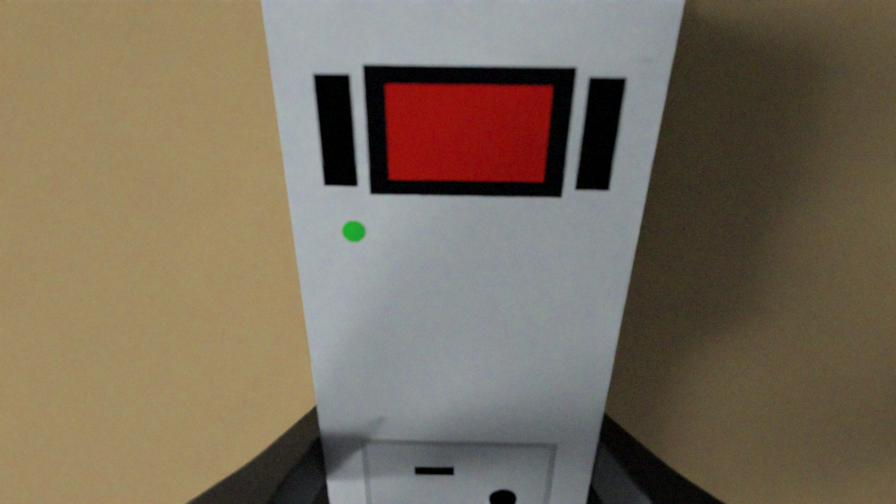

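Request:
move(
  target=[0,0,0,0,0,0,1, 0.0290,-0.0155,0.0010,0.0010,0.0000,-0.0350,-0.4],
  speed=0.03,
)

Scene clock: 681.93 s.
left_arm: end_effector_position=(+0.3733, +0.1807, +0.0660) grip_measured=+1.000 grip_effort_nm=0.00 end_effector_quat_wxyz=(+0.304, +0.067, +0.948, -0.063) | right_arm: end_effector_position=(+0.3678, -0.0664, +0.2617) grip_measured=-0.046 grip_effort_nm=-1.03 end_effector_quat_wxyz=(+0.182, +0.185, +0.679, +0.687)
Joint positions: left_arm=[-0.453 1.685 0.966 -0.229 -0.111 -0.287 0.094] | right_arm=[0.068 1.38 0.533 0.866 -0.997 1.593 0.045]
Joint torques (N m): left_arm=[-0.03 -7.36 7.5 1.36 -0.13 0.04] | right_arm=[2.71 -5.2 9.73 2.26 0.58 -0.17]
Heat: left arm: 46 °C; right arm: 44 °C.
Hand target: left_arm +0.3778, +0.1791, +0.0753; +0.316, +0.065, +0.944, -0.067 | right_arm +0.3792, -0.0611, +0.2876; +0.233, +0.159, +0.665, +0.692
Off the commanded pose: left_arm 0.010 m, 1 deg | right_arm 0.029 m, 7 deg.
move: off_target (right_arm)

Request:
move(
  target=[0,0,0,0,0,0,1, -0.0169,-0.0040,-0.0027,-0.0034,-0.0003,0.0215,-0.4],
  speed=0.04,
)

Scene clock: 688.57 s.
left_arm: end_effector_position=(+0.3733, +0.1807, +0.0660) grip_measured=+1.000 grip_effort_nm=0.00 end_effector_quat_wxyz=(+0.304, +0.067, +0.948, -0.063) | right_arm: end_effector_position=(+0.3669, -0.0664, +0.2617) grip_measured=-0.046 grip_effort_nm=-1.03 end_effector_quat_wxyz=(+0.183, +0.181, +0.680, +0.686)
Joint positions: left_arm=[-0.453 1.685 0.966 -0.229 -0.111 -0.287 0.094] | right_arm=[0.066 1.38 0.533 0.866 -1.005 1.585 0.045]
Joint torques (N m): left_arm=[-0.03 -7.36 7.5 1.36 -0.13 0.04] | right_arm=[0.1 -4.63 9.84 2.23 -0.27 -0.18]
Heat: left arm: 46 °C; right arm: 44 °C.
Hand target: left_arm +0.3778, +0.1791, +0.0753; +0.316, +0.065, +0.944, -0.067 | right_arm +0.3691, -0.0634, +0.2859; +0.210, +0.135, +0.673, +0.696
Off the commanded pose: left_arm 0.010 m, 1 deg | right_arm 0.025 m, 6 deg.
move: off_target (right_arm)

Request:
move(
  target=[0,0,0,0,0,0,1, -0.0133,-0.0098,-0.0117,-0.0003,0.0038,-0.0048,-0.4],
  speed=0.03,
)

Scene clock: 690.10 s.
left_arm: end_effector_position=(+0.3733, +0.1807, +0.0660) grip_measured=+1.000 grip_effort_nm=0.00 end_effector_quat_wxyz=(+0.304, +0.067, +0.948, -0.063) | right_arm: end_effector_position=(+0.3688, -0.0706, +0.2616) grip_measured=-0.046 grip_effort_nm=-1.03 end_effector_quat_wxyz=(+0.188, +0.183, +0.680, +0.685)
Joint positions: left_arm=[-0.453 1.685 0.966 -0.229 -0.111 -0.287 0.094] | right_arm=[0.053 1.38 0.533 0.865 -1.006 1.58 0.045]
Joint torques (N m): left_arm=[-0.03 -7.38 7.5 1.36 -0.13 0.03] | right_arm=[-0.01 -7.16 5.83 2.25 -0.25 -0.11]
Heat: left arm: 46 °C; right arm: 43 °C.
Hand target: left_arm +0.3778, +0.1791, +0.0753; +0.316, +0.065, +0.944, -0.067 | right_arm +0.3611, -0.0693, +0.2789; +0.212, +0.144, +0.674, +0.693
Off the commanded pose: left_arm 0.010 m, 1 deg | right_arm 0.019 m, 5 deg.
move: off_target (right_arm)

Request:
move(
  target=[0,0,0,0,0,0,1, -0.0042,-0.0003,0,0,0,0,-0.4],
  speed=0.02,
)

Scene clock: 691.70 s.
left_arm: end_effector_position=(+0.3733, +0.1807, +0.0660) grip_measured=+1.000 grip_effort_nm=0.01 end_effector_quat_wxyz=(+0.304, +0.067, +0.948, -0.063) | right_arm: end_effector_position=(+0.3671, -0.0705, +0.2577) grip_measured=-0.046 grip_effort_nm=-1.03 end_effector_quat_wxyz=(+0.185, +0.185, +0.681, +0.684)
Joint positions: left_arm=[-0.453 1.685 0.966 -0.229 -0.111 -0.287 0.094] | right_arm=[0.053 1.38 0.522 0.865 -1.008 1.579 0.045]
Joint torques (N m): left_arm=[-0.02 -7.38 7.49 1.36 -0.13 0.04] | right_arm=[-0.06 -8.08 5.9 2.27 -0.27 -0.1]
Heat: left arm: 46 °C; right arm: 43 °C.
Hand target: left_arm +0.3778, +0.1791, +0.0753; +0.316, +0.065, +0.944, -0.067 | right_arm +0.3585, -0.0695, +0.2789; +0.212, +0.144, +0.674, +0.693
Off the commanded pose: left_arm 0.010 m, 1 deg | right_arm 0.023 m, 6 deg.
move: off_target (right_arm)

Request:
move(
  target=[0,0,0,0,0,0,1, 0.0032,0.0073,0.0120,0.0049,-0.0071,-0.0057,-0.4],
  speed=0.03,
)

Scene clock: 694.37 s.
left_arm: end_effector_position=(+0.3733, +0.1807, +0.0660) grip_measured=+1.000 grip_effort_nm=0.00 end_effector_quat_wxyz=(+0.304, +0.067, +0.948, -0.063) | right_arm: end_effector_position=(+0.3680, -0.0686, +0.2620) grip_measured=-0.046 grip_effort_nm=-1.03 end_effector_quat_wxyz=(+0.192, +0.186, +0.677, +0.686)
Joint positions: left_arm=[-0.453 1.685 0.966 -0.229 -0.111 -0.287 0.094] | right_arm=[0.065 1.373 0.522 0.876 -0.983 1.588 0.045]
Joint torques (N m): left_arm=[-0.02 -7.35 7.5 1.36 -0.13 0.04] | right_arm=[1.03 -7.88 5.85 2.48 -0.05 -0.02]
Heat: left arm: 46 °C; right arm: 43 °C.
Hand target: left_arm +0.3778, +0.1791, +0.0753; +0.316, +0.065, +0.944, -0.067 | right_arm +0.3605, -0.0651, +0.2861; +0.224, +0.144, +0.665, +0.698
Off the commanded pose: left_arm 0.010 m, 1 deg | right_arm 0.025 m, 6 deg.
move: off_target (right_arm)

Request:
move(
  target=[0,0,0,0,0,0,1, -0.0028,0.0055,0,0,0,0.0032,-0.4],
  speed=0.015,
)

Scene clock: 696.10 s.
left_arm: end_effector_position=(+0.3733, +0.1807, +0.0660) grip_measured=+1.000 grip_effort_nm=0.00 end_effector_quat_wxyz=(+0.304, +0.067, +0.948, -0.063) | right_arm: end_effector_position=(+0.3671, -0.0665, +0.2621) grip_measured=-0.046 grip_effort_nm=-1.03 end_effector_quat_wxyz=(+0.190, +0.185, +0.677, +0.686)
Joint positions: left_arm=[-0.453 1.685 0.966 -0.229 -0.111 -0.287 0.094] | right_arm=[0.072 1.373 0.522 0.877 -0.981 1.588 0.045]
Joint torques (N m): left_arm=[-0.03 -7.36 7.5 1.36 -0.13 0.03] | right_arm=[1.16 -7.8 5.94 2.49 -0.06 -0.01]
Heat: left arm: 46 °C; right arm: 43 °C.
Hand target: left_arm +0.3778, +0.1791, +0.0753; +0.316, +0.065, +0.944, -0.067 | right_arm +0.3588, -0.0619, +0.2861; +0.221, +0.140, +0.665, +0.699
Off the commanded pose: left_arm 0.010 m, 1 deg | right_arm 0.026 m, 7 deg.
move: off_target (right_arm)

Request:
move(
  target=[0,0,0,0,0,0,1, 0.0004,0.0021,0.0002,0.0003,0,-0.0006,-0.4],
  speed=0.015,
)

Scene clock: 697.40 s.
left_arm: end_effector_position=(+0.3733, +0.1807, +0.0660) grip_measured=+1.000 grip_effort_nm=0.00 end_effector_quat_wxyz=(+0.304, +0.067, +0.948, -0.063) | right_arm: end_effector_position=(+0.3673, -0.0662, +0.2616) grip_measured=-0.046 grip_effort_nm=-1.03 end_effector_quat_wxyz=(+0.191, +0.186, +0.677, +0.686)
Joint positions: left_arm=[-0.453 1.685 0.966 -0.229 -0.111 -0.287 0.094] | right_arm=[0.075 1.373 0.52 0.879 -0.975 1.589 0.045]
Joint torques (N m): left_arm=[-0.02 -7.36 7.5 1.36 -0.13 0.03] | right_arm=[1.61 -7.66 6.12 2.47 -0.08 0]
Heat: left arm: 46 °C; right arm: 43 °C.
Hand target: left_arm +0.3778, +0.1791, +0.0753; +0.316, +0.065, +0.944, -0.067 | right_arm +0.3590, -0.0606, +0.2863; +0.222, +0.141, +0.665, +0.699
Off the commanded pose: left_arm 0.010 m, 1 deg | right_arm 0.027 m, 7 deg.
move: off_target (right_arm)

Request:
move(
  target=[0,0,0,0,0,0,1, 0.0004,0.0006,0,0,0,-0.0056,-0.4],
  speed=0.015,
)

Scene clock: 700.67 s.
left_arm: end_effector_position=(+0.3733, +0.1807, +0.0660) grip_measured=+1.000 grip_effort_nm=0.00 end_effector_quat_wxyz=(+0.304, +0.067, +0.948, -0.063) | right_arm: end_effector_position=(+0.3673, -0.0658, +0.2616) grip_measured=-0.046 grip_effort_nm=-1.03 end_effector_quat_wxyz=(+0.197, +0.192, +0.675, +0.685)
Joint positions: left_arm=[-0.453 1.685 0.966 -0.229 -0.111 -0.287 0.094] | right_arm=[0.084 1.363 0.511 0.879 -0.949 1.589 0.045]
Joint torques (N m): left_arm=[-0.03 -7.38 7.49 1.36 -0.13 0.03] | right_arm=[1.44 -7.8 6.3 2.39 -0.03 -0.07]
Heat: left arm: 46 °C; right arm: 43 °C.
Hand target: left_arm +0.3778, +0.1791, +0.0753; +0.316, +0.065, +0.944, -0.067 | right_arm +0.3593, -0.0603, +0.2862; +0.228, +0.147, +0.664, +0.697
Off the commanded pose: left_arm 0.010 m, 1 deg | right_arm 0.027 m, 7 deg.
move: off_target (right_arm)

Request:
move(
  target=[0,0,0,0,0,0,1, -0.0035,0.0066,0,0,0,0.0038,-0.4],
  speed=0.015,
)

Scene clock: 702.97 s.
left_arm: end_effector_position=(+0.3733, +0.1807, +0.0660) grip_measured=+1.000 grip_effort_nm=0.00 end_effector_quat_wxyz=(+0.304, +0.067, +0.948, -0.063) | right_arm: end_effector_position=(+0.3672, -0.0654, +0.2618) grip_measured=-0.046 grip_effort_nm=-1.03 end_effector_quat_wxyz=(+0.199, +0.193, +0.674, +0.685)
Joint positions: left_arm=[-0.453 1.685 0.966 -0.229 -0.111 -0.287 0.094] | right_arm=[0.087 1.36 0.509 0.879 -0.943 1.589 0.045]
Joint torques (N m): left_arm=[-0.02 -7.36 7.5 1.36 -0.13 0.03] | right_arm=[2.47 -7.38 6.38 2.44 -0.16 -0.09]
Heat: left arm: 46 °C; right arm: 44 °C.
Hand target: left_arm +0.3778, +0.1791, +0.0753; +0.316, +0.065, +0.944, -0.067 | right_arm +0.3572, -0.0562, +0.2864; +0.224, +0.143, +0.664, +0.699
Off the commanded pose: left_arm 0.010 m, 1 deg | right_arm 0.028 m, 7 deg.
move: off_target (right_arm)

Request:
move(
  target=[0,0,0,0,0,0,1, 0.0016,0.0002,-0.0145,-0.0015,0.0159,0,-0.4],
  speed=0.02,
)

Scene clock: 705.60 s.
left_arm: end_effector_position=(+0.3733, +0.1807, +0.0660) grip_measured=+1.000 grip_effort_nm=0.00 end_effector_quat_wxyz=(+0.304, +0.067, +0.948, -0.063) | right_arm: end_effector_position=(+0.3672, -0.0654, +0.2615) grip_measured=-0.046 grip_effort_nm=-1.03 end_effector_quat_wxyz=(+0.198, +0.193, +0.675, +0.684)
Joint positions: left_arm=[-0.453 1.685 0.966 -0.229 -0.111 -0.287 0.094] | right_arm=[0.087 1.36 0.509 0.877 -0.943 1.589 0.045]
Joint torques (N m): left_arm=[-0.03 -7.38 7.5 1.36 -0.13 0.03] | right_arm=[2.33 -7.25 6.34 1.98 -0.13 -0.01]
Heat: left arm: 46 °C; right arm: 44 °C.
Hand target: left_arm +0.3778, +0.1791, +0.0753; +0.316, +0.065, +0.944, -0.067 | right_arm +0.3582, -0.0561, +0.2777; +0.207, +0.160, +0.671, +0.693
Off the commanded pose: left_arm 0.010 m, 1 deg | right_arm 0.021 m, 4 deg.
move: off_target (right_arm)

Request:
move(
  target=[0,0,0,0,0,0,1, 0.0006,0.0001,-0.0058,-0.0006,0.0064,0,-0.4],
  speed=0.015,
)

Scene clock: 706.87 s.
left_arm: end_effector_position=(+0.3733, +0.1807, +0.0660) grip_measured=+1.000 grip_effort_nm=0.00 end_effector_quat_wxyz=(+0.304, +0.067, +0.948, -0.063) | right_arm: end_effector_position=(+0.3671, -0.0654, +0.2613) grip_measured=-0.046 grip_effort_nm=-1.03 end_effector_quat_wxyz=(+0.198, +0.196, +0.675, +0.684)
Joint positions: left_arm=[-0.453 1.685 0.966 -0.229 -0.111 -0.287 0.094] | right_arm=[0.088 1.356 0.509 0.868 -0.938 1.589 0.045]
Joint torques (N m): left_arm=[-0.03 -7.36 7.5 1.36 -0.13 0.04] | right_arm=[2.13 -6.84 6.54 1.88 -0.21 -0.06]
Heat: left arm: 46 °C; right arm: 44 °C.
Hand target: left_arm +0.3778, +0.1791, +0.0753; +0.316, +0.065, +0.944, -0.067 | right_arm +0.3585, -0.0561, +0.2741; +0.201, +0.166, +0.674, +0.691
Off the commanded pose: left_arm 0.010 m, 1 deg | right_arm 0.018 m, 4 deg.
move: off_target (right_arm)

Request:
move(
  target=[0,0,0,0,0,0,1, 0.0009,0.0001,-0.0087,-0.0009,0.0095,0,-0.4],
  speed=0.015,
)

Scene clock: 708.77 s.
left_arm: end_effector_position=(+0.3733, +0.1807, +0.0660) grip_measured=+1.000 grip_effort_nm=0.00 end_effector_quat_wxyz=(+0.304, +0.067, +0.948, -0.063) | right_arm: end_effector_position=(+0.3666, -0.0644, +0.2567) grip_measured=-0.046 grip_effort_nm=-1.03 end_effector_quat_wxyz=(+0.188, +0.204, +0.678, +0.680)
Joint positions: left_arm=[-0.453 1.685 0.966 -0.229 -0.111 -0.287 0.094] | right_arm=[0.091 1.355 0.509 0.841 -0.938 1.589 0.045]
Joint torques (N m): left_arm=[-0.03 -7.38 7.5 1.36 -0.13 0.04] | right_arm=[2 -6.68 6.74 1.87 -0.19 -0.03]
Heat: left arm: 46 °C; right arm: 43 °C.
Hand target: left_arm +0.3778, +0.1791, +0.0753; +0.316, +0.065, +0.944, -0.067 | right_arm +0.3591, -0.0561, +0.2689; +0.191, +0.177, +0.678, +0.688
Off the commanded pose: left_arm 0.010 m, 1 deg | right_arm 0.017 m, 3 deg.
move: off_target (right_arm)

Request:
move(
  target=[0,0,0,0,0,0,1, 0,0,0,-0.0047,-0.0083,0,-0.4],
  speed=0.02,
)

Scene clock: 713.47 s.
left_arm: end_effector_position=(+0.3733, +0.1807, +0.0660) grip_measured=+1.000 grip_effort_nm=0.00 end_effector_quat_wxyz=(+0.304, +0.067, +0.948, -0.063) | right_arm: end_effector_position=(+0.3666, -0.0644, +0.2563) grip_measured=-0.046 grip_effort_nm=-1.03 end_effector_quat_wxyz=(+0.196, +0.196, +0.681, +0.678)
Joint positions: left_arm=[-0.453 1.685 0.966 -0.229 -0.111 -0.287 0.094] | right_arm=[0.091 1.355 0.509 0.838 -0.938 1.564 0.045]
Joint torques (N m): left_arm=[-0.02 -7.38 7.5 1.36 -0.13 0.04] | right_arm=[1.85 -6.37 6.61 1.87 -0.19 -0.08]
Heat: left arm: 46 °C; right arm: 43 °C.
Hand target: left_arm +0.3778, +0.1791, +0.0753; +0.316, +0.065, +0.944, -0.067 | right_arm +0.3591, -0.0561, +0.2690; +0.201, +0.166, +0.680, +0.685
Off the commanded pose: left_arm 0.010 m, 1 deg | right_arm 0.017 m, 4 deg.
move: off_target (right_arm)

Request:
move(
  target=[0,0,0,0,0,0,1, -0.0043,0.0031,0.0292,0.0030,-0.0317,0.0019,-0.4],
  speed=0.02,
)

Scene clock: 718.07 s.
left_arm: end_effector_position=(+0.3733, +0.1807, +0.0660) grip_measured=+1.000 grip_effort_nm=0.00 end_effector_quat_wxyz=(+0.304, +0.067, +0.948, -0.063) | right_arm: end_effector_position=(+0.3665, -0.0642, +0.2570) grip_measured=-0.046 grip_effort_nm=-1.03 end_effector_quat_wxyz=(+0.197, +0.194, +0.681, +0.678)
Joint positions: left_arm=[-0.453 1.685 0.966 -0.229 -0.111 -0.287 0.094] | right_arm=[0.092 1.355 0.509 0.842 -0.938 1.563 0.045]
Joint torques (N m): left_arm=[-0.03 -7.38 7.5 1.36 -0.13 0.04] | right_arm=[2.37 -7.24 6.57 2.73 -0.22 -0.16]
Heat: left arm: 46 °C; right arm: 43 °C.
Hand target: left_arm +0.3778, +0.1791, +0.0753; +0.316, +0.065, +0.944, -0.067 | right_arm +0.3564, -0.0541, +0.2865; +0.232, +0.131, +0.667, +0.696
Off the commanded pose: left_arm 0.010 m, 1 deg | right_arm 0.033 m, 9 deg.
move: off_target (right_arm)

Request:
move(
  target=[0,0,0,0,0,0,1, -0.0007,-0.0001,0.0087,0.0009,-0.0095,0,-0.4],
  speed=0.015,
)

Scene clock: 719.77 s.
left_arm: end_effector_position=(+0.3733, +0.1807, +0.0660) grip_measured=+1.000 grip_effort_nm=0.00 end_effector_quat_wxyz=(+0.304, +0.067, +0.948, -0.063) | right_arm: end_effector_position=(+0.3665, -0.0643, +0.2573) grip_measured=-0.046 grip_effort_nm=-1.03 end_effector_quat_wxyz=(+0.201, +0.193, +0.680, +0.678)
Joint positions: left_arm=[-0.453 1.685 0.966 -0.229 -0.111 -0.287 0.094] | right_arm=[0.093 1.355 0.506 0.849 -0.934 1.559 0.045]
Joint torques (N m): left_arm=[-0.03 -7.38 7.5 1.36 -0.13 0.04] | right_arm=[2.24 -7.42 6.84 2.88 -0.21 -0.17]
Heat: left arm: 46 °C; right arm: 43 °C.
Hand target: left_arm +0.3778, +0.1791, +0.0753; +0.316, +0.065, +0.944, -0.067 | right_arm +0.3561, -0.0543, +0.2916; +0.241, +0.121, +0.662, +0.699
Off the commanded pose: left_arm 0.010 m, 1 deg | right_arm 0.037 m, 10 deg.
move: off_target (right_arm)

Request:
move(
  target=[0,0,0,0,0,0,1, -0.0007,-0.0001,0.0087,0.0009,-0.0095,0,-0.4],
  speed=0.015,
)

Scene clock: 721.63 s.
left_arm: end_effector_position=(+0.3733, +0.1807, +0.0660) grip_measured=+1.000 grip_effort_nm=0.01 end_effector_quat_wxyz=(+0.304, +0.067, +0.948, -0.063) | right_arm: end_effector_position=(+0.3665, -0.0642, +0.2582) grip_measured=-0.046 grip_effort_nm=-1.03 end_effector_quat_wxyz=(+0.203, +0.190, +0.680, +0.679)
Joint positions: left_arm=[-0.453 1.685 0.966 -0.229 -0.111 -0.287 0.094] | right_arm=[0.093 1.355 0.506 0.855 -0.934 1.558 0.045]
Joint torques (N m): left_arm=[-0.03 -7.36 7.5 1.36 -0.13 0.04] | right_arm=[2.28 -7.58 6.72 3.02 -0.2 -0.19]
Heat: left arm: 46 °C; right arm: 44 °C.
Hand target: left_arm +0.3778, +0.1791, +0.0753; +0.316, +0.065, +0.944, -0.067 | right_arm +0.3556, -0.0543, +0.2968; +0.251, +0.111, +0.658, +0.701
Off the commanded pose: left_arm 0.010 m, 1 deg | right_arm 0.041 m, 11 deg.
move: off_target (right_arm)

Request:
move(
  target=[0,0,0,0,0,0,1, -0.0004,0,0.0047,0.0005,-0.0051,0,-0.4],
  speed=0.01,
)

Scene clock: 723.50 s.
left_arm: end_effector_position=(+0.3733, +0.1807, +0.0660) grip_measured=+1.000 grip_effort_nm=0.00 end_effector_quat_wxyz=(+0.304, +0.067, +0.948, -0.063) | right_arm: end_effector_position=(+0.3663, -0.0641, +0.2597) grip_measured=-0.046 grip_effort_nm=-1.03 end_effector_quat_wxyz=(+0.208, +0.186, +0.679, +0.679)
Joint positions: left_arm=[-0.453 1.685 0.966 -0.229 -0.111 -0.287 0.094] | right_arm=[0.094 1.353 0.505 0.863 -0.931 1.553 0.045]
Joint torques (N m): left_arm=[-0.03 -7.38 7.5 1.36 -0.13 0.04] | right_arm=[2.32 -7.43 7.01 3.13 -0.25 -0.13]
Heat: left arm: 46 °C; right arm: 44 °C.
Hand target: left_arm +0.3778, +0.1791, +0.0753; +0.316, +0.065, +0.944, -0.067 | right_arm +0.3554, -0.0542, +0.2996; +0.256, +0.105, +0.655, +0.703
Off the commanded pose: left_arm 0.010 m, 1 deg | right_arm 0.043 m, 11 deg.
move: off_target (right_arm)

Request:
move(
  target=[0,0,0,0,0,0,1, -0.0002,0,0.0030,0.0003,-0.0032,0,-0.4],
  speed=0.01,
)

Scene clock: 725.30 s.
left_arm: end_effector_position=(+0.3733, +0.1807, +0.0660) grip_measured=+1.000 grip_effort_nm=0.00 end_effector_quat_wxyz=(+0.304, +0.067, +0.948, -0.063) | right_arm: end_effector_position=(+0.3664, -0.0642, +0.2598) grip_measured=-0.046 grip_effort_nm=-1.03 end_effector_quat_wxyz=(+0.209, +0.186, +0.679, +0.679)
Joint positions: left_arm=[-0.453 1.685 0.966 -0.229 -0.111 -0.287 0.094] | right_arm=[0.094 1.353 0.504 0.865 -0.93 1.553 0.045]
Joint torques (N m): left_arm=[-0.02 -7.36 7.5 1.36 -0.13 0.03] | right_arm=[2.15 -7.41 7.42 3.15 -0.23 -0.13]
Heat: left arm: 46 °C; right arm: 45 °C.
Hand target: left_arm +0.3778, +0.1791, +0.0753; +0.316, +0.065, +0.944, -0.067 | right_arm +0.3554, -0.0543, +0.3014; +0.259, +0.102, +0.654, +0.704
Off the commanded pose: left_arm 0.010 m, 1 deg | right_arm 0.044 m, 12 deg.
move: off_target (right_arm)

Request:
move(
  target=[0,0,0,0,0,0,1, -0.0022,0.0035,0.0047,0.0005,-0.0051,0.0019,-0.4],
  speed=0.01,
)

Scene clock: 727.37 s.
left_arm: end_effector_position=(+0.3733, +0.1807, +0.0660) grip_measured=+1.000 grip_effort_nm=0.00 end_effector_quat_wxyz=(+0.304, +0.067, +0.948, -0.063) | right_arm: end_effector_position=(+0.3663, -0.0640, +0.2599) grip_measured=-0.046 grip_effort_nm=-1.03 end_effector_quat_wxyz=(+0.209, +0.186, +0.678, +0.679)
Joint positions: left_arm=[-0.453 1.685 0.966 -0.229 -0.111 -0.287 0.094] | right_arm=[0.095 1.353 0.504 0.867 -0.929 1.553 0.045]
Joint torques (N m): left_arm=[-0.03 -7.35 7.5 1.36 -0.13 0.04] | right_arm=[2.51 -7.69 7.23 3.26 -0.24 -0.19]
Heat: left arm: 46 °C; right arm: 45 °C.
Hand target: left_arm +0.3778, +0.1791, +0.0753; +0.316, +0.065, +0.944, -0.067 | right_arm +0.3540, -0.0522, +0.3042; +0.262, +0.094, +0.651, +0.706
Off the commanded pose: left_arm 0.010 m, 1 deg | right_arm 0.047 m, 13 deg.
move: off_target (right_arm)

Request:
move(
  target=[0,0,0,0,0,0,1, -0.0004,0,0.0047,0.0005,-0.0051,0,-0.4],
  speed=0.01,
)

Scene clock: 729.63 s.
left_arm: end_effector_position=(+0.3733, +0.1807, +0.0660) grip_measured=+1.000 grip_effort_nm=0.00 end_effector_quat_wxyz=(+0.304, +0.067, +0.948, -0.063) | right_arm: end_effector_position=(+0.3663, -0.0641, +0.2600) grip_measured=-0.046 grip_effort_nm=-1.03 end_effector_quat_wxyz=(+0.210, +0.186, +0.678, +0.679)
Joint positions: left_arm=[-0.453 1.685 0.966 -0.229 -0.111 -0.287 0.094] | right_arm=[0.096 1.353 0.502 0.871 -0.927 1.553 0.045]
Joint torques (N m): left_arm=[-0.03 -7.35 7.5 1.36 -0.13 0.03] | right_arm=[2.7 -7.91 7.31 3.33 -0.3 -0.21]
Heat: left arm: 46 °C; right arm: 45 °C.
Hand target: left_arm +0.3778, +0.1791, +0.0753; +0.316, +0.065, +0.944, -0.067 | right_arm +0.3538, -0.0522, +0.3070; +0.268, +0.089, +0.649, +0.707
Off the commanded pose: left_arm 0.010 m, 1 deg | right_arm 0.050 m, 14 deg.
move: off_target (right_arm)

Request:
move(
  target=[0,0,0,0,0,0,1, 0.0095,-0.0055,0.0030,0.0020,0.0000,-0.0110,-0.4],
  speed=0.015,
)

Scene clock: 732.30 s.
left_arm: end_effector_position=(+0.3733, +0.1807, +0.0660) grip_measured=+1.000 grip_effort_nm=0.00 end_effector_quat_wxyz=(+0.304, +0.067, +0.948, -0.063) | right_arm: end_effector_position=(+0.3666, -0.0642, +0.2601) grip_measured=-0.046 grip_effort_nm=-1.03 end_effector_quat_wxyz=(+0.212, +0.187, +0.677, +0.679)
Joint positions: left_arm=[-0.453 1.685 0.966 -0.229 -0.111 -0.287 0.094] | right_arm=[0.097 1.352 0.501 0.872 -0.923 1.555 0.045]
Joint torques (N m): left_arm=[-0.03 -7.36 7.5 1.36 -0.13 0.04] | right_arm=[2.59 -8.09 7.83 3.28 0.04 -0.23]
Heat: left arm: 46 °C; right arm: 46 °C.
Hand target: left_arm +0.3778, +0.1791, +0.0753; +0.316, +0.065, +0.944, -0.067 | right_arm +0.3595, -0.0555, +0.3089; +0.280, +0.101, +0.645, +0.704
Off the commanded pose: left_arm 0.010 m, 1 deg | right_arm 0.050 m, 13 deg.
move: off_target (right_arm)

Request:
move(
  target=[0,0,0,0,0,0,1, 0.0095,-0.0055,0.0030,0.0020,0.0000,-0.0110,-0.4],
  speed=0.015,
)

Scene clock: 734.23 s.
left_arm: end_effector_position=(+0.3733, +0.1807, +0.0660) grip_measured=+1.000 grip_effort_nm=0.00 end_effector_quat_wxyz=(+0.304, +0.067, +0.948, -0.063) | right_arm: end_effector_position=(+0.3669, -0.0645, +0.2600) grip_measured=-0.046 grip_effort_nm=-1.03 end_effector_quat_wxyz=(+0.214, +0.190, +0.677, +0.679)
Joint positions: left_arm=[-0.453 1.685 0.966 -0.229 -0.111 -0.287 0.094] | right_arm=[0.099 1.349 0.498 0.873 -0.913 1.555 0.045]
Joint torques (N m): left_arm=[-0.03 -7.36 7.5 1.36 -0.13 0.03] | right_arm=[2.11 -7.97 8.01 3.26 0.22 -0.18]
Heat: left arm: 46 °C; right arm: 46 °C.
Hand target: left_arm +0.3778, +0.1791, +0.0753; +0.316, +0.065, +0.944, -0.067 | right_arm +0.3651, -0.0588, +0.3107; +0.291, +0.113, +0.641, +0.701
Off the commanded pose: left_arm 0.010 m, 1 deg | right_arm 0.051 m, 13 deg.
move: off_target (right_arm)

Request:
move(
  target=[0,0,0,0,0,0,1, -0.0030,0.0055,0.0040,0.0005,-0.0045,0.0032,-0.4],
  speed=0.015,
)

Scene clock: 736.00 s.
left_arm: end_effector_position=(+0.3733, +0.1807, +0.0660) grip_measured=+1.000 grip_effort_nm=0.00 end_effector_quat_wxyz=(+0.304, +0.067, +0.948, -0.063) | right_arm: end_effector_position=(+0.3668, -0.0643, +0.2602) grip_measured=-0.046 grip_effort_nm=-1.03 end_effector_quat_wxyz=(+0.216, +0.191, +0.676, +0.678)
Joint positions: left_arm=[-0.453 1.685 0.966 -0.229 -0.111 -0.287 0.094] | right_arm=[0.102 1.346 0.495 0.873 -0.906 1.555 0.045]
Joint torques (N m): left_arm=[-0.03 -7.36 7.5 1.36 -0.13 0.03] | right_arm=[2.89 -7.8 8.43 3.4 0.16 -0.16]
Heat: left arm: 46 °C; right arm: 46 °C.
Hand target: left_arm +0.3778, +0.1791, +0.0753; +0.316, +0.065, +0.944, -0.067 | right_arm +0.3633, -0.0555, +0.3131; +0.292, +0.105, +0.639, +0.704
Off the commanded pose: left_arm 0.010 m, 1 deg | right_arm 0.054 m, 14 deg.
move: off_target (right_arm)

Request:
move(
  target=[0,0,0,0,0,0,1, -0.0007,-0.0001,0.0087,0.0009,-0.0095,0,-0.4],
  speed=0.01,
)

Scene clock: 739.80 s.
left_arm: end_effector_position=(+0.3733, +0.1807, +0.0660) grip_measured=+1.000 grip_effort_nm=0.00 end_effector_quat_wxyz=(+0.304, +0.067, +0.948, -0.063) | right_arm: end_effector_position=(+0.3668, -0.0644, +0.2604) grip_measured=-0.046 grip_effort_nm=-1.03 end_effector_quat_wxyz=(+0.218, +0.191, +0.675, +0.678)
Joint positions: left_arm=[-0.453 1.685 0.966 -0.229 -0.111 -0.287 0.094] | right_arm=[0.103 1.344 0.494 0.874 -0.901 1.555 0.045]
Joint torques (N m): left_arm=[-0.03 -7.36 7.51 1.36 -0.13 0.04] | right_arm=[2.63 -7.65 8.72 3.57 0.09 -0.23]
Motor temperatures (°C): left_arm=[26 33 46 36 27 27 26] | right_arm=[29 30 43 47 26 25 27]
Heat: left arm: 46 °C; right arm: 47 °C.
Hand target: left_arm +0.3778, +0.1791, +0.0753; +0.316, +0.065, +0.944, -0.067 | right_arm +0.3629, -0.0555, +0.3183; +0.302, +0.095, +0.633, +0.707
Off the commanded pose: left_arm 0.010 m, 1 deg | right_arm 0.059 m, 16 deg.
move: off_target (right_arm)

Request:
move(
  target=[0,0,0,0,0,0,1, 0.0012,0.0002,-0.0280,-0.0030,0.0317,0,-0.4],
  speed=0.02,
)

Scene clock: 743.23 s.
left_arm: end_effector_position=(+0.3733, +0.1807, +0.0660) grip_measured=+1.000 grip_effort_nm=0.00 end_effector_quat_wxyz=(+0.304, +0.067, +0.948, -0.063) | right_arm: end_effector_position=(+0.3668, -0.0644, +0.2600) grip_measured=-0.046 grip_effort_nm=-1.03 end_effector_quat_wxyz=(+0.217, +0.193, +0.675, +0.678)
Joint positions: left_arm=[-0.453 1.685 0.966 -0.229 -0.111 -0.287 0.094] | right_arm=[0.103 1.344 0.494 0.872 -0.901 1.556 0.045]
Joint torques (N m): left_arm=[-0.02 -7.38 7.5 1.36 -0.13 0.04] | right_arm=[2.82 -7.45 8.69 2.9 0.14 -0.1]
Heat: left arm: 46 °C; right arm: 48 °C.
Hand target: left_arm +0.3778, +0.1791, +0.0753; +0.316, +0.065, +0.944, -0.067 | right_arm +0.3636, -0.0554, +0.3015; +0.270, +0.128, +0.651, +0.698
Off the commanded pose: left_arm 0.010 m, 1 deg | right_arm 0.043 m, 10 deg.
move: off_target (right_arm)

Request:
move(
  target=[0,0,0,0,0,0,1, -0.0028,0.0067,-0.0175,-0.0018,0.0190,0.0038,-0.4],
  speed=0.02,
)

Scene clock: 745.37 s.
left_arm: end_effector_position=(+0.3733, +0.1807, +0.0660) grip_measured=+1.000 grip_effort_nm=0.00 end_effector_quat_wxyz=(+0.304, +0.067, +0.948, -0.063) | right_arm: end_effector_position=(+0.3667, -0.0641, +0.2594) grip_measured=-0.046 grip_effort_nm=-1.03 end_effector_quat_wxyz=(+0.215, +0.194, +0.676, +0.678)
Joint positions: left_arm=[-0.453 1.685 0.966 -0.229 -0.111 -0.287 0.094] | right_arm=[0.104 1.344 0.494 0.868 -0.9 1.556 0.045]
Joint torques (N m): left_arm=[-0.02 -7.38 7.51 1.36 -0.13 0.03] | right_arm=[3.71 -7.05 8.4 2.42 0.14 -0.04]
Heat: left arm: 46 °C; right arm: 47 °C.
Hand target: left_arm +0.3778, +0.1791, +0.0753; +0.316, +0.065, +0.944, -0.067 | right_arm +0.3619, -0.0514, +0.2910; +0.247, +0.145, +0.661, +0.694
Off the commanded pose: left_arm 0.010 m, 1 deg | right_arm 0.034 m, 7 deg.
move: off_target (right_arm)

Request:
move(
  target=[0,0,0,0,0,0,1, 0.0062,-0.0122,0,0,0,-0.0070,-0.4],
  speed=0.02,
)

Scene clock: 748.83 s.
left_arm: end_effector_position=(+0.3733, +0.1807, +0.0660) grip_measured=+1.000 grip_effort_nm=0.00 end_effector_quat_wxyz=(+0.304, +0.067, +0.948, -0.063) | right_arm: end_effector_position=(+0.3669, -0.0643, +0.2593) grip_measured=-0.046 grip_effort_nm=-1.03 end_effector_quat_wxyz=(+0.215, +0.194, +0.676, +0.678)
Joint positions: left_arm=[-0.453 1.685 0.966 -0.229 -0.111 -0.287 0.094] | right_arm=[0.104 1.344 0.494 0.868 -0.9 1.556 0.045]
Joint torques (N m): left_arm=[-0.03 -7.36 7.5 1.36 -0.13 0.04] | right_arm=[1.84 -7.34 8.36 2.4 0.16 -0.02]
Heat: left arm: 46 °C; right arm: 47 °C.
Hand target: left_arm +0.3778, +0.1791, +0.0753; +0.316, +0.065, +0.944, -0.067 | right_arm +0.3657, -0.0588, +0.2910; +0.255, +0.152, +0.660, +0.691
Off the commanded pose: left_arm 0.010 m, 1 deg | right_arm 0.032 m, 7 deg.
move: off_target (right_arm)

Request:
move(
  target=[0,0,0,0,0,0,1, 0.0130,-0.0076,0.0020,0.0025,0.0000,-0.0157,-0.4],
  speed=0.02,
)

Scene clock: 750.80 s.
left_arm: end_effector_position=(+0.3733, +0.1807, +0.0660) grip_measured=+1.000 grip_effort_nm=0.00 end_effector_quat_wxyz=(+0.304, +0.067, +0.948, -0.063) | right_arm: end_effector_position=(+0.3672, -0.0646, +0.2593) grip_measured=-0.046 grip_effort_nm=-1.03 end_effector_quat_wxyz=(+0.216, +0.195, +0.676, +0.677)
Joint positions: left_arm=[-0.453 1.685 0.966 -0.229 -0.111 -0.287 0.094] | right_arm=[0.104 1.343 0.494 0.866 -0.897 1.556 0.045]
Joint torques (N m): left_arm=[-0.02 -7.38 7.5 1.36 -0.13 0.03] | right_arm=[1.81 -7.21 8.34 2.4 0.6 -0.04]
Heat: left arm: 46 °C; right arm: 46 °C.
Hand target: left_arm +0.3778, +0.1791, +0.0753; +0.316, +0.065, +0.944, -0.067 | right_arm +0.3735, -0.0633, +0.2921; +0.271, +0.169, +0.653, +0.687
Off the commanded pose: left_arm 0.010 m, 1 deg | right_arm 0.034 m, 8 deg.
move: off_target (right_arm)

Request:
move(
  target=[0,0,0,0,0,0,1, 0.0104,-0.0061,0.0016,0.0020,0.0000,-0.0126,-0.4],
  speed=0.02,
)

Scene clock: 752.70 s.
left_arm: end_effector_position=(+0.3733, +0.1807, +0.0660) grip_measured=+1.000 grip_effort_nm=0.00 end_effector_quat_wxyz=(+0.304, +0.067, +0.948, -0.063) | right_arm: end_effector_position=(+0.3675, -0.0647, +0.2595) grip_measured=-0.046 grip_effort_nm=-1.03 end_effector_quat_wxyz=(+0.217, +0.198, +0.676, +0.676)
Joint positions: left_arm=[-0.453 1.685 0.966 -0.229 -0.111 -0.287 0.094] | right_arm=[0.106 1.339 0.494 0.859 -0.889 1.556 0.045]
Joint torques (N m): left_arm=[-0.01 -7.36 7.5 1.36 -0.13 0.03] | right_arm=[1.96 -7.02 8.4 2.47 0.89 -0.02]
Heat: left arm: 46 °C; right arm: 46 °C.
Hand target: left_arm +0.3778, +0.1791, +0.0753; +0.316, +0.065, +0.944, -0.067 | right_arm +0.3797, -0.0669, +0.2932; +0.284, +0.183, +0.647, +0.683
Off the commanded pose: left_arm 0.010 m, 1 deg | right_arm 0.036 m, 9 deg.
move: off_target (right_arm)

Request:
execute_actions(
  actions=[],
  cameras=["cam_right_wrist", "cam_high"],
)

Scene clock: 753.43 s.
left_arm: end_effector_position=(+0.3733, +0.1807, +0.0660) grip_measured=+1.000 grip_effort_nm=0.00 end_effector_quat_wxyz=(+0.304, +0.067, +0.948, -0.063) | right_arm: end_effector_position=(+0.3675, -0.0647, +0.2595) grip_measured=-0.046 grip_effort_nm=-1.03 end_effector_quat_wxyz=(+0.217, +0.198, +0.676, +0.676)
Joint positions: left_arm=[-0.453 1.685 0.966 -0.229 -0.111 -0.287 0.094] | right_arm=[0.106 1.339 0.494 0.859 -0.889 1.556 0.045]
Joint velocities: within noise
Joint torques (N m): left_arm=[-0.05 -7.36 7.5 1.36 -0.13 0.04] | right_arm=[1.85 -7.15 8.58 2.48 0.88 0]
Motor temperatures (°C): left_arm=[26 33 46 36 27 27 26] | right_arm=[29 31 42 46 26 25 27]
Heat: left arm: 46 °C; right arm: 46 °C.
Hand target: left_arm +0.3778, +0.1791, +0.0753; +0.316, +0.065, +0.944, -0.067 | right_arm +0.3797, -0.0669, +0.2932; +0.284, +0.183, +0.647, +0.683
Tool commands: left_gripper/opening=+1.0 right_gripper/opening=-0.4
Off the commanded pose: left_arm 0.010 m, 1 deg | right_arm 0.036 m, 9 deg.
camera_calibration:
cam_right_wrist: T_world_to_cam=[[0.0526867, 0.0041283, -0.998603, 0.244969], [-0.984199, 0.169492, -0.051226, 0.422121], [0.169044, 0.985523, 0.0129931, 0.0883044], [0, 0, 0, 1]] pos_world=[0.387617, -0.159584, 0.265103]
Images, in order (width x height): cam_high 896x504, cam_right_wrist 896x504.

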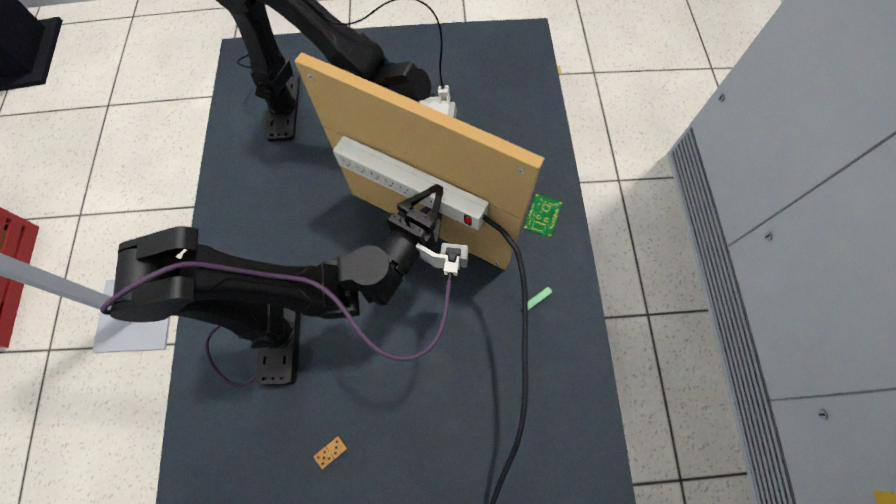

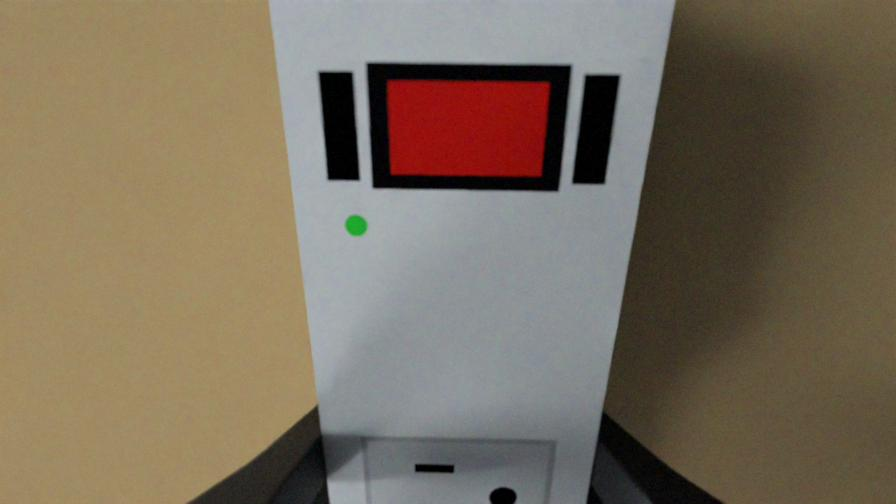

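Request:
move(
  target=[0,0,0,0,0,0,1, -0.0060,0.0064,0.0130,0.0004,-0.0159,0.0060,-0.4],
  speed=0.015,
)

Scene clock: 758.13 s.
left_arm: end_effector_position=(+0.3733, +0.1807, +0.0660) grip_measured=+1.000 grip_effort_nm=0.00 end_effector_quat_wxyz=(+0.304, +0.067, +0.948, -0.063) | right_arm: end_effector_position=(+0.3674, -0.0646, +0.2599) grip_measured=-0.046 grip_effort_nm=-1.03 end_effector_quat_wxyz=(+0.219, +0.199, +0.676, +0.675)
Joint positions: left_arm=[-0.453 1.685 0.966 -0.229 -0.111 -0.287 0.094] | right_arm=[0.108 1.333 0.494 0.852 -0.883 1.553 0.045]
Joint torques (N m): left_arm=[-0.03 -7.36 7.51 1.36 -0.13 0.04] | right_arm=[2.32 -6.65 8.39 3.02 0.73 -0.03]
Heat: left arm: 46 °C; right arm: 46 °C.
Hand target: left_arm +0.3778, +0.1791, +0.0753; +0.316, +0.065, +0.944, -0.067 | right_arm +0.3761, -0.0632, +0.3010; +0.293, +0.160, +0.641, +0.691
Off the commanded pose: left_arm 0.010 m, 1 deg | right_arm 0.042 m, 11 deg.
move: off_target (right_arm)

Request:
move(
  target=[0,0,0,0,0,0,1, -0.0055,-0.0110,-0.0105,-0.0030,0.0127,0.0075,-0.4],
  speed=0.03,
)

Scene clock: 762.47 s.
left_arm: end_effector_position=(+0.3733, +0.1807, +0.0660) grip_measured=+1.000 grip_effort_nm=0.00 end_effector_quat_wxyz=(+0.304, +0.067, +0.948, -0.063) | right_arm: end_effector_position=(+0.3689, -0.0670, +0.2607) grip_measured=-0.046 grip_effort_nm=-1.03 end_effector_quat_wxyz=(+0.223, +0.202, +0.674, +0.675)
Joint positions: left_arm=[-0.453 1.685 0.966 -0.229 -0.111 -0.287 0.094] | right_arm=[0.103 1.332 0.493 0.855 -0.877 1.555 0.045]
Joint torques (N m): left_arm=[-0.03 -7.36 7.49 1.36 -0.13 0.04] | right_arm=[-0.29 -6.69 8.55 2.61 0.13 -0.04]
Heat: left arm: 46 °C; right arm: 47 °C.
Hand target: left_arm +0.3778, +0.1791, +0.0753; +0.316, +0.065, +0.944, -0.067 | right_arm +0.3728, -0.0697, +0.2947; +0.273, +0.165, +0.652, +0.688
Off the commanded pose: left_arm 0.010 m, 1 deg | right_arm 0.034 m, 8 deg.
move: off_target (right_arm)

Request:
execute_actions(
  actions=[],
  cameras=["cam_high", "cam_head_left", "cam_head_right"],
)

Request:
zoom_image(
  camera="cam_high",
  region=[320, 120, 520, 240],
)

Request:
zoom_image(
  camera="cam_head_left",
  region=[340, 200, 480, 360],
)

Scene clock: 764.00 s.
left_arm: end_effector_position=(+0.3733, +0.1807, +0.0660) grip_measured=+1.000 grip_effort_nm=0.00 end_effector_quat_wxyz=(+0.304, +0.067, +0.948, -0.063) | right_arm: end_effector_position=(+0.3689, -0.0670, +0.2607) grip_measured=-0.046 grip_effort_nm=-1.03 end_effector_quat_wxyz=(+0.223, +0.202, +0.674, +0.675)
Joint positions: left_arm=[-0.453 1.685 0.966 -0.229 -0.111 -0.287 0.094] | right_arm=[0.103 1.332 0.493 0.855 -0.877 1.555 0.045]
Joint velocities: within noise
Joint torques (N m): left_arm=[-0.03 -7.38 7.5 1.36 -0.13 0.03] | right_arm=[-0.03 -6.58 8.55 2.57 0.14 -0.01]
Motor temperatures (°C): left_arm=[26 33 46 36 27 27 26] | right_arm=[29 31 42 47 26 25 27]
Heat: left arm: 46 °C; right arm: 47 °C.
Hand target: left_arm +0.3778, +0.1791, +0.0753; +0.316, +0.065, +0.944, -0.067 | right_arm +0.3728, -0.0697, +0.2947; +0.273, +0.165, +0.652, +0.688
Tool commands: left_gripper/opening=+1.0 right_gripper/opening=-0.4
Off the commanded pose: left_arm 0.010 m, 1 deg | right_arm 0.034 m, 8 deg.
Images, in order (width x height): cam_head_left 896x504, cam_head_right 896x504, cam_high 896x504.

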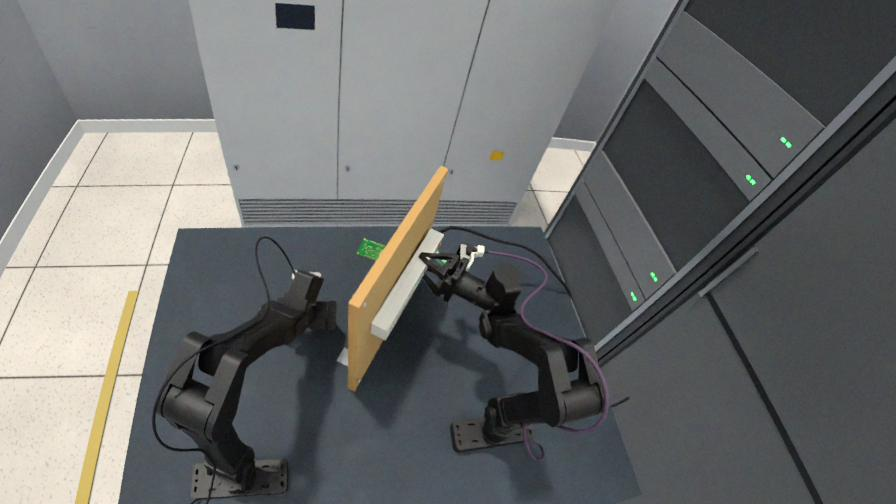

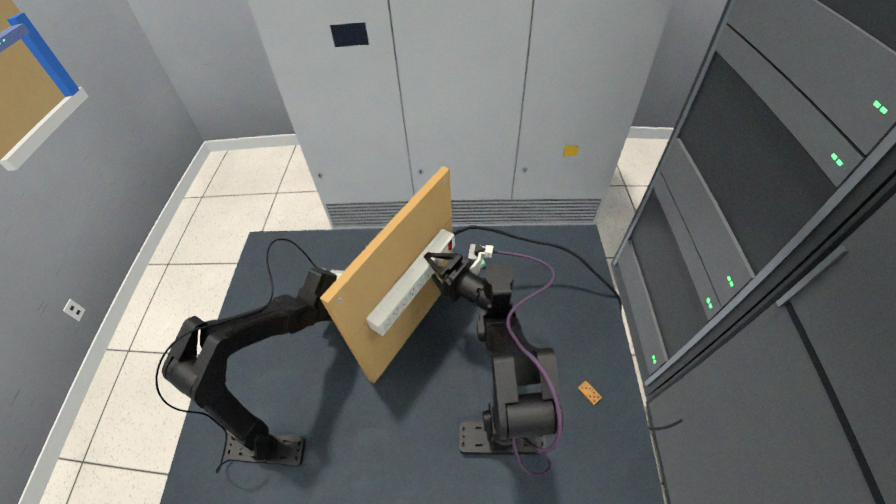

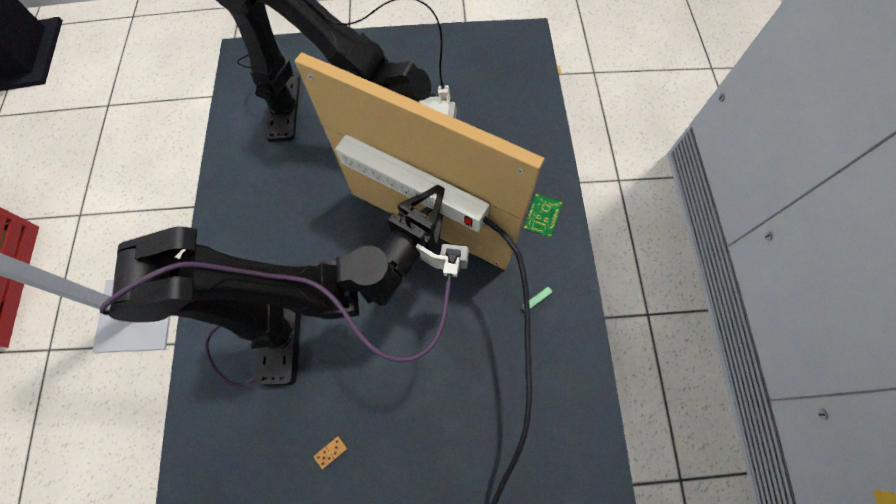

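Scaled by 2.520 from the camera's 896x504 image, which has a finer 1280x720 frame.

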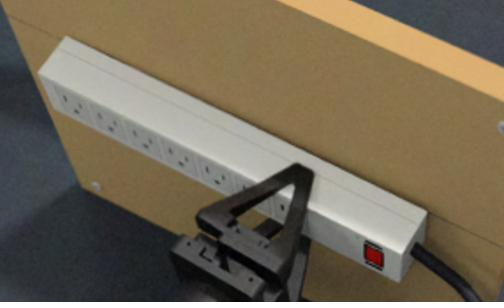

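Scaled by 3.150 from the camera's 896x504 image, which has a finer 1280x720 frame.

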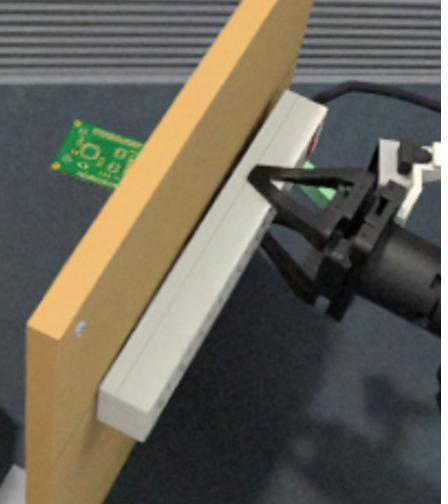

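Request:
zoom_image(
  camera="cam_head_left",
  region=[360, 290, 410, 345],
)

Request:
zoom_image(
  camera="cam_head_left",
  region=[405, 215, 455, 270],
)

Request:
zoom_image(
  camera="cam_high",
  region=[325, 125, 385, 175],
)

Request:
zoom_image(
  camera="cam_high",
  region=[440, 175, 500, 225],
)

Scaled by 9.164 from the camera's 896x504 image, which has a finer 1280x720 frame.

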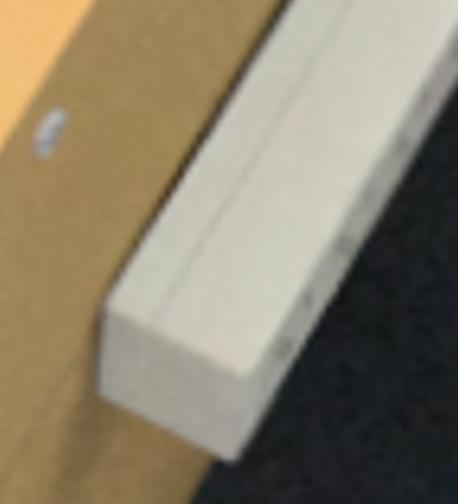

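Scaled by 9.164 from the camera's 896x504 image, which has a finer 1280x720 frame.

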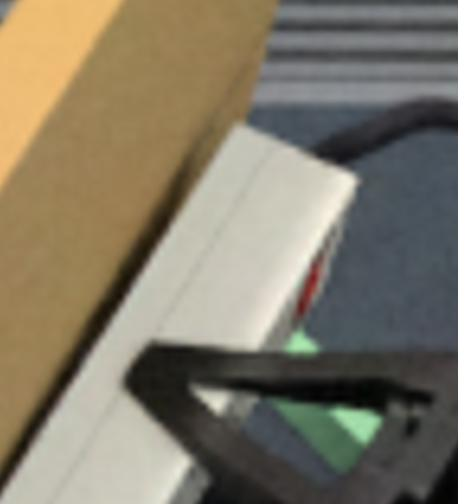

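Scaled by 8.400 from the camera's 896x504 image, which has a finer 1280x720 frame.

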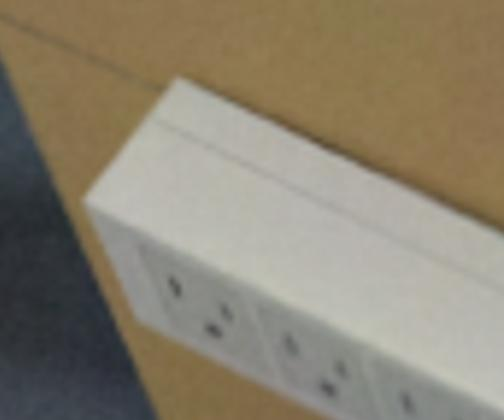

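Scaled by 8.400 from the camera's 896x504 image, which has a finer 1280x720 frame.

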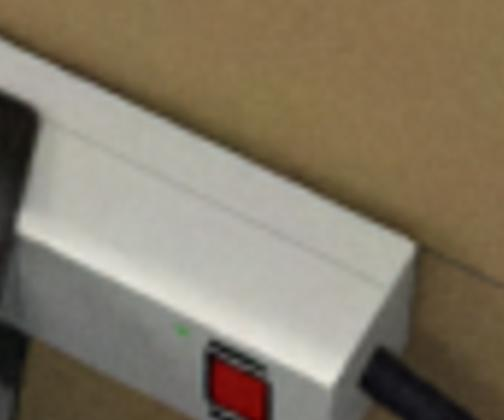

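Request:
move(
  target=[0,0,0,0,0,0,1, 0,0,0,-0.0051,-0.0078,-0.0012,-0.4],
  speed=0.03,
)

Scene clock: 777.03 s.
left_arm: end_effector_position=(+0.3733, +0.1807, +0.0660) grip_measured=+1.000 grip_effort_nm=0.00 end_effector_quat_wxyz=(+0.304, +0.067, +0.948, -0.063) | right_arm: end_effector_position=(+0.3689, -0.0670, +0.2620) grip_measured=-0.046 grip_effort_nm=-1.04 end_effector_quat_wxyz=(+0.228, +0.197, +0.674, +0.675)
Joint positions: left_arm=[-0.453 1.685 0.966 -0.229 -0.111 -0.287 0.094] | right_arm=[0.103 1.332 0.493 0.863 -0.877 1.548 0.045]
Joint torques (N m): left_arm=[-0.02 -7.36 7.5 1.36 -0.13 0.04] | right_arm=[-0.34 -6.45 8.64 2.51 0.17 -0.22]
Heat: left arm: 46 °C; right arm: 48 °C.
Hand target: left_arm +0.3778, +0.1791, +0.0753; +0.316, +0.065, +0.944, -0.067 | right_arm +0.3728, -0.0697, +0.2947; +0.284, +0.155, +0.654, +0.684
Off the commanded pose: left_arm 0.010 m, 1 deg | right_arm 0.033 m, 8 deg.
move: off_target (right_arm)

Request:
move(
  target=[0,0,0,0,0,0,1, 0,0,0,0.0102,0.0156,0.0024,-0.4],
  speed=0.03,
)

Scene clock: 779.03 s.
left_arm: end_effector_position=(+0.3733, +0.1807, +0.0660) grip_measured=+1.000 grip_effort_nm=0.00 end_effector_quat_wxyz=(+0.304, +0.067, +0.948, -0.063) | right_arm: end_effector_position=(+0.3689, -0.0670, +0.2621) grip_measured=-0.046 grip_effort_nm=-1.03 end_effector_quat_wxyz=(+0.224, +0.201, +0.672, +0.676)
Joint positions: left_arm=[-0.453 1.685 0.966 -0.229 -0.111 -0.287 0.094] | right_arm=[0.103 1.332 0.493 0.863 -0.877 1.56 0.045]
Joint torques (N m): left_arm=[-0.05 -7.38 7.5 1.36 -0.13 0.03] | right_arm=[-0.4 -6.24 8.59 2.48 0.09 0.28]
Heat: left arm: 46 °C; right arm: 47 °C.
Hand target: left_arm +0.3778, +0.1791, +0.0753; +0.316, +0.065, +0.944, -0.067 | right_arm +0.3728, -0.0696, +0.2947; +0.262, +0.174, +0.650, +0.692
Off the commanded pose: left_arm 0.010 m, 1 deg | right_arm 0.033 m, 6 deg.
move: off_target (right_arm)

Request:
move(
  target=[0,0,0,0,0,0,1, 0,0,0,0.0068,0.0104,0.0016,-0.4],
  speed=0.03,
)

Scene clock: 781.13 s.
left_arm: end_effector_position=(+0.3733, +0.1807, +0.0660) grip_measured=+1.000 grip_effort_nm=0.00 end_effector_quat_wxyz=(+0.304, +0.067, +0.948, -0.063) | right_arm: end_effector_position=(+0.3690, -0.0670, +0.2604) grip_measured=-0.046 grip_effort_nm=-1.03 end_effector_quat_wxyz=(+0.217, +0.208, +0.672, +0.676)
Joint positions: left_arm=[-0.453 1.685 0.966 -0.229 -0.111 -0.287 0.094] | right_arm=[0.103 1.332 0.493 0.854 -0.877 1.572 0.045]
Joint torques (N m): left_arm=[-0.03 -7.38 7.5 1.36 -0.13 0.03] | right_arm=[-0.21 -6.63 8.73 2.51 0.07 0.4]
Heat: left arm: 46 °C; right arm: 47 °C.
Hand target: left_arm +0.3778, +0.1791, +0.0753; +0.316, +0.065, +0.944, -0.067 | right_arm +0.3728, -0.0696, +0.2946; +0.248, +0.186, +0.647, +0.696
Off the commanded pose: left_arm 0.010 m, 1 deg | right_arm 0.035 m, 6 deg.
move: off_target (right_arm)

Request:
move(
  target=[0,0,0,0,0,0,1, -0.0130,0.0076,-0.0020,0.0,0.0000,0.0157,-0.4],
  speed=0.03,
)

Scene clock: 783.00 s.
left_arm: end_effector_position=(+0.3733, +0.1807, +0.0660) grip_measured=+1.000 grip_effort_nm=0.00 end_effector_quat_wxyz=(+0.304, +0.067, +0.948, -0.063) | right_arm: end_effector_position=(+0.3680, -0.0667, +0.2601) grip_measured=-0.046 grip_effort_nm=-1.03 end_effector_quat_wxyz=(+0.213, +0.208, +0.673, +0.677)
Joint positions: left_arm=[-0.453 1.685 0.966 -0.229 -0.111 -0.287 0.094] | right_arm=[0.101 1.332 0.493 0.852 -0.885 1.575 0.045]
Joint torques (N m): left_arm=[-0.03 -7.38 7.49 1.36 -0.13 0.04] | right_arm=[-0.69 -6.12 8.43 2.65 -0.36 0.47]
Heat: left arm: 46 °C; right arm: 47 °C.
Hand target: left_arm +0.3778, +0.1791, +0.0753; +0.316, +0.065, +0.944, -0.067 | right_arm +0.3651, -0.0652, +0.2935; +0.231, +0.170, +0.652, +0.702
Off the commanded pose: left_arm 0.010 m, 1 deg | right_arm 0.034 m, 6 deg.
move: off_target (right_arm)


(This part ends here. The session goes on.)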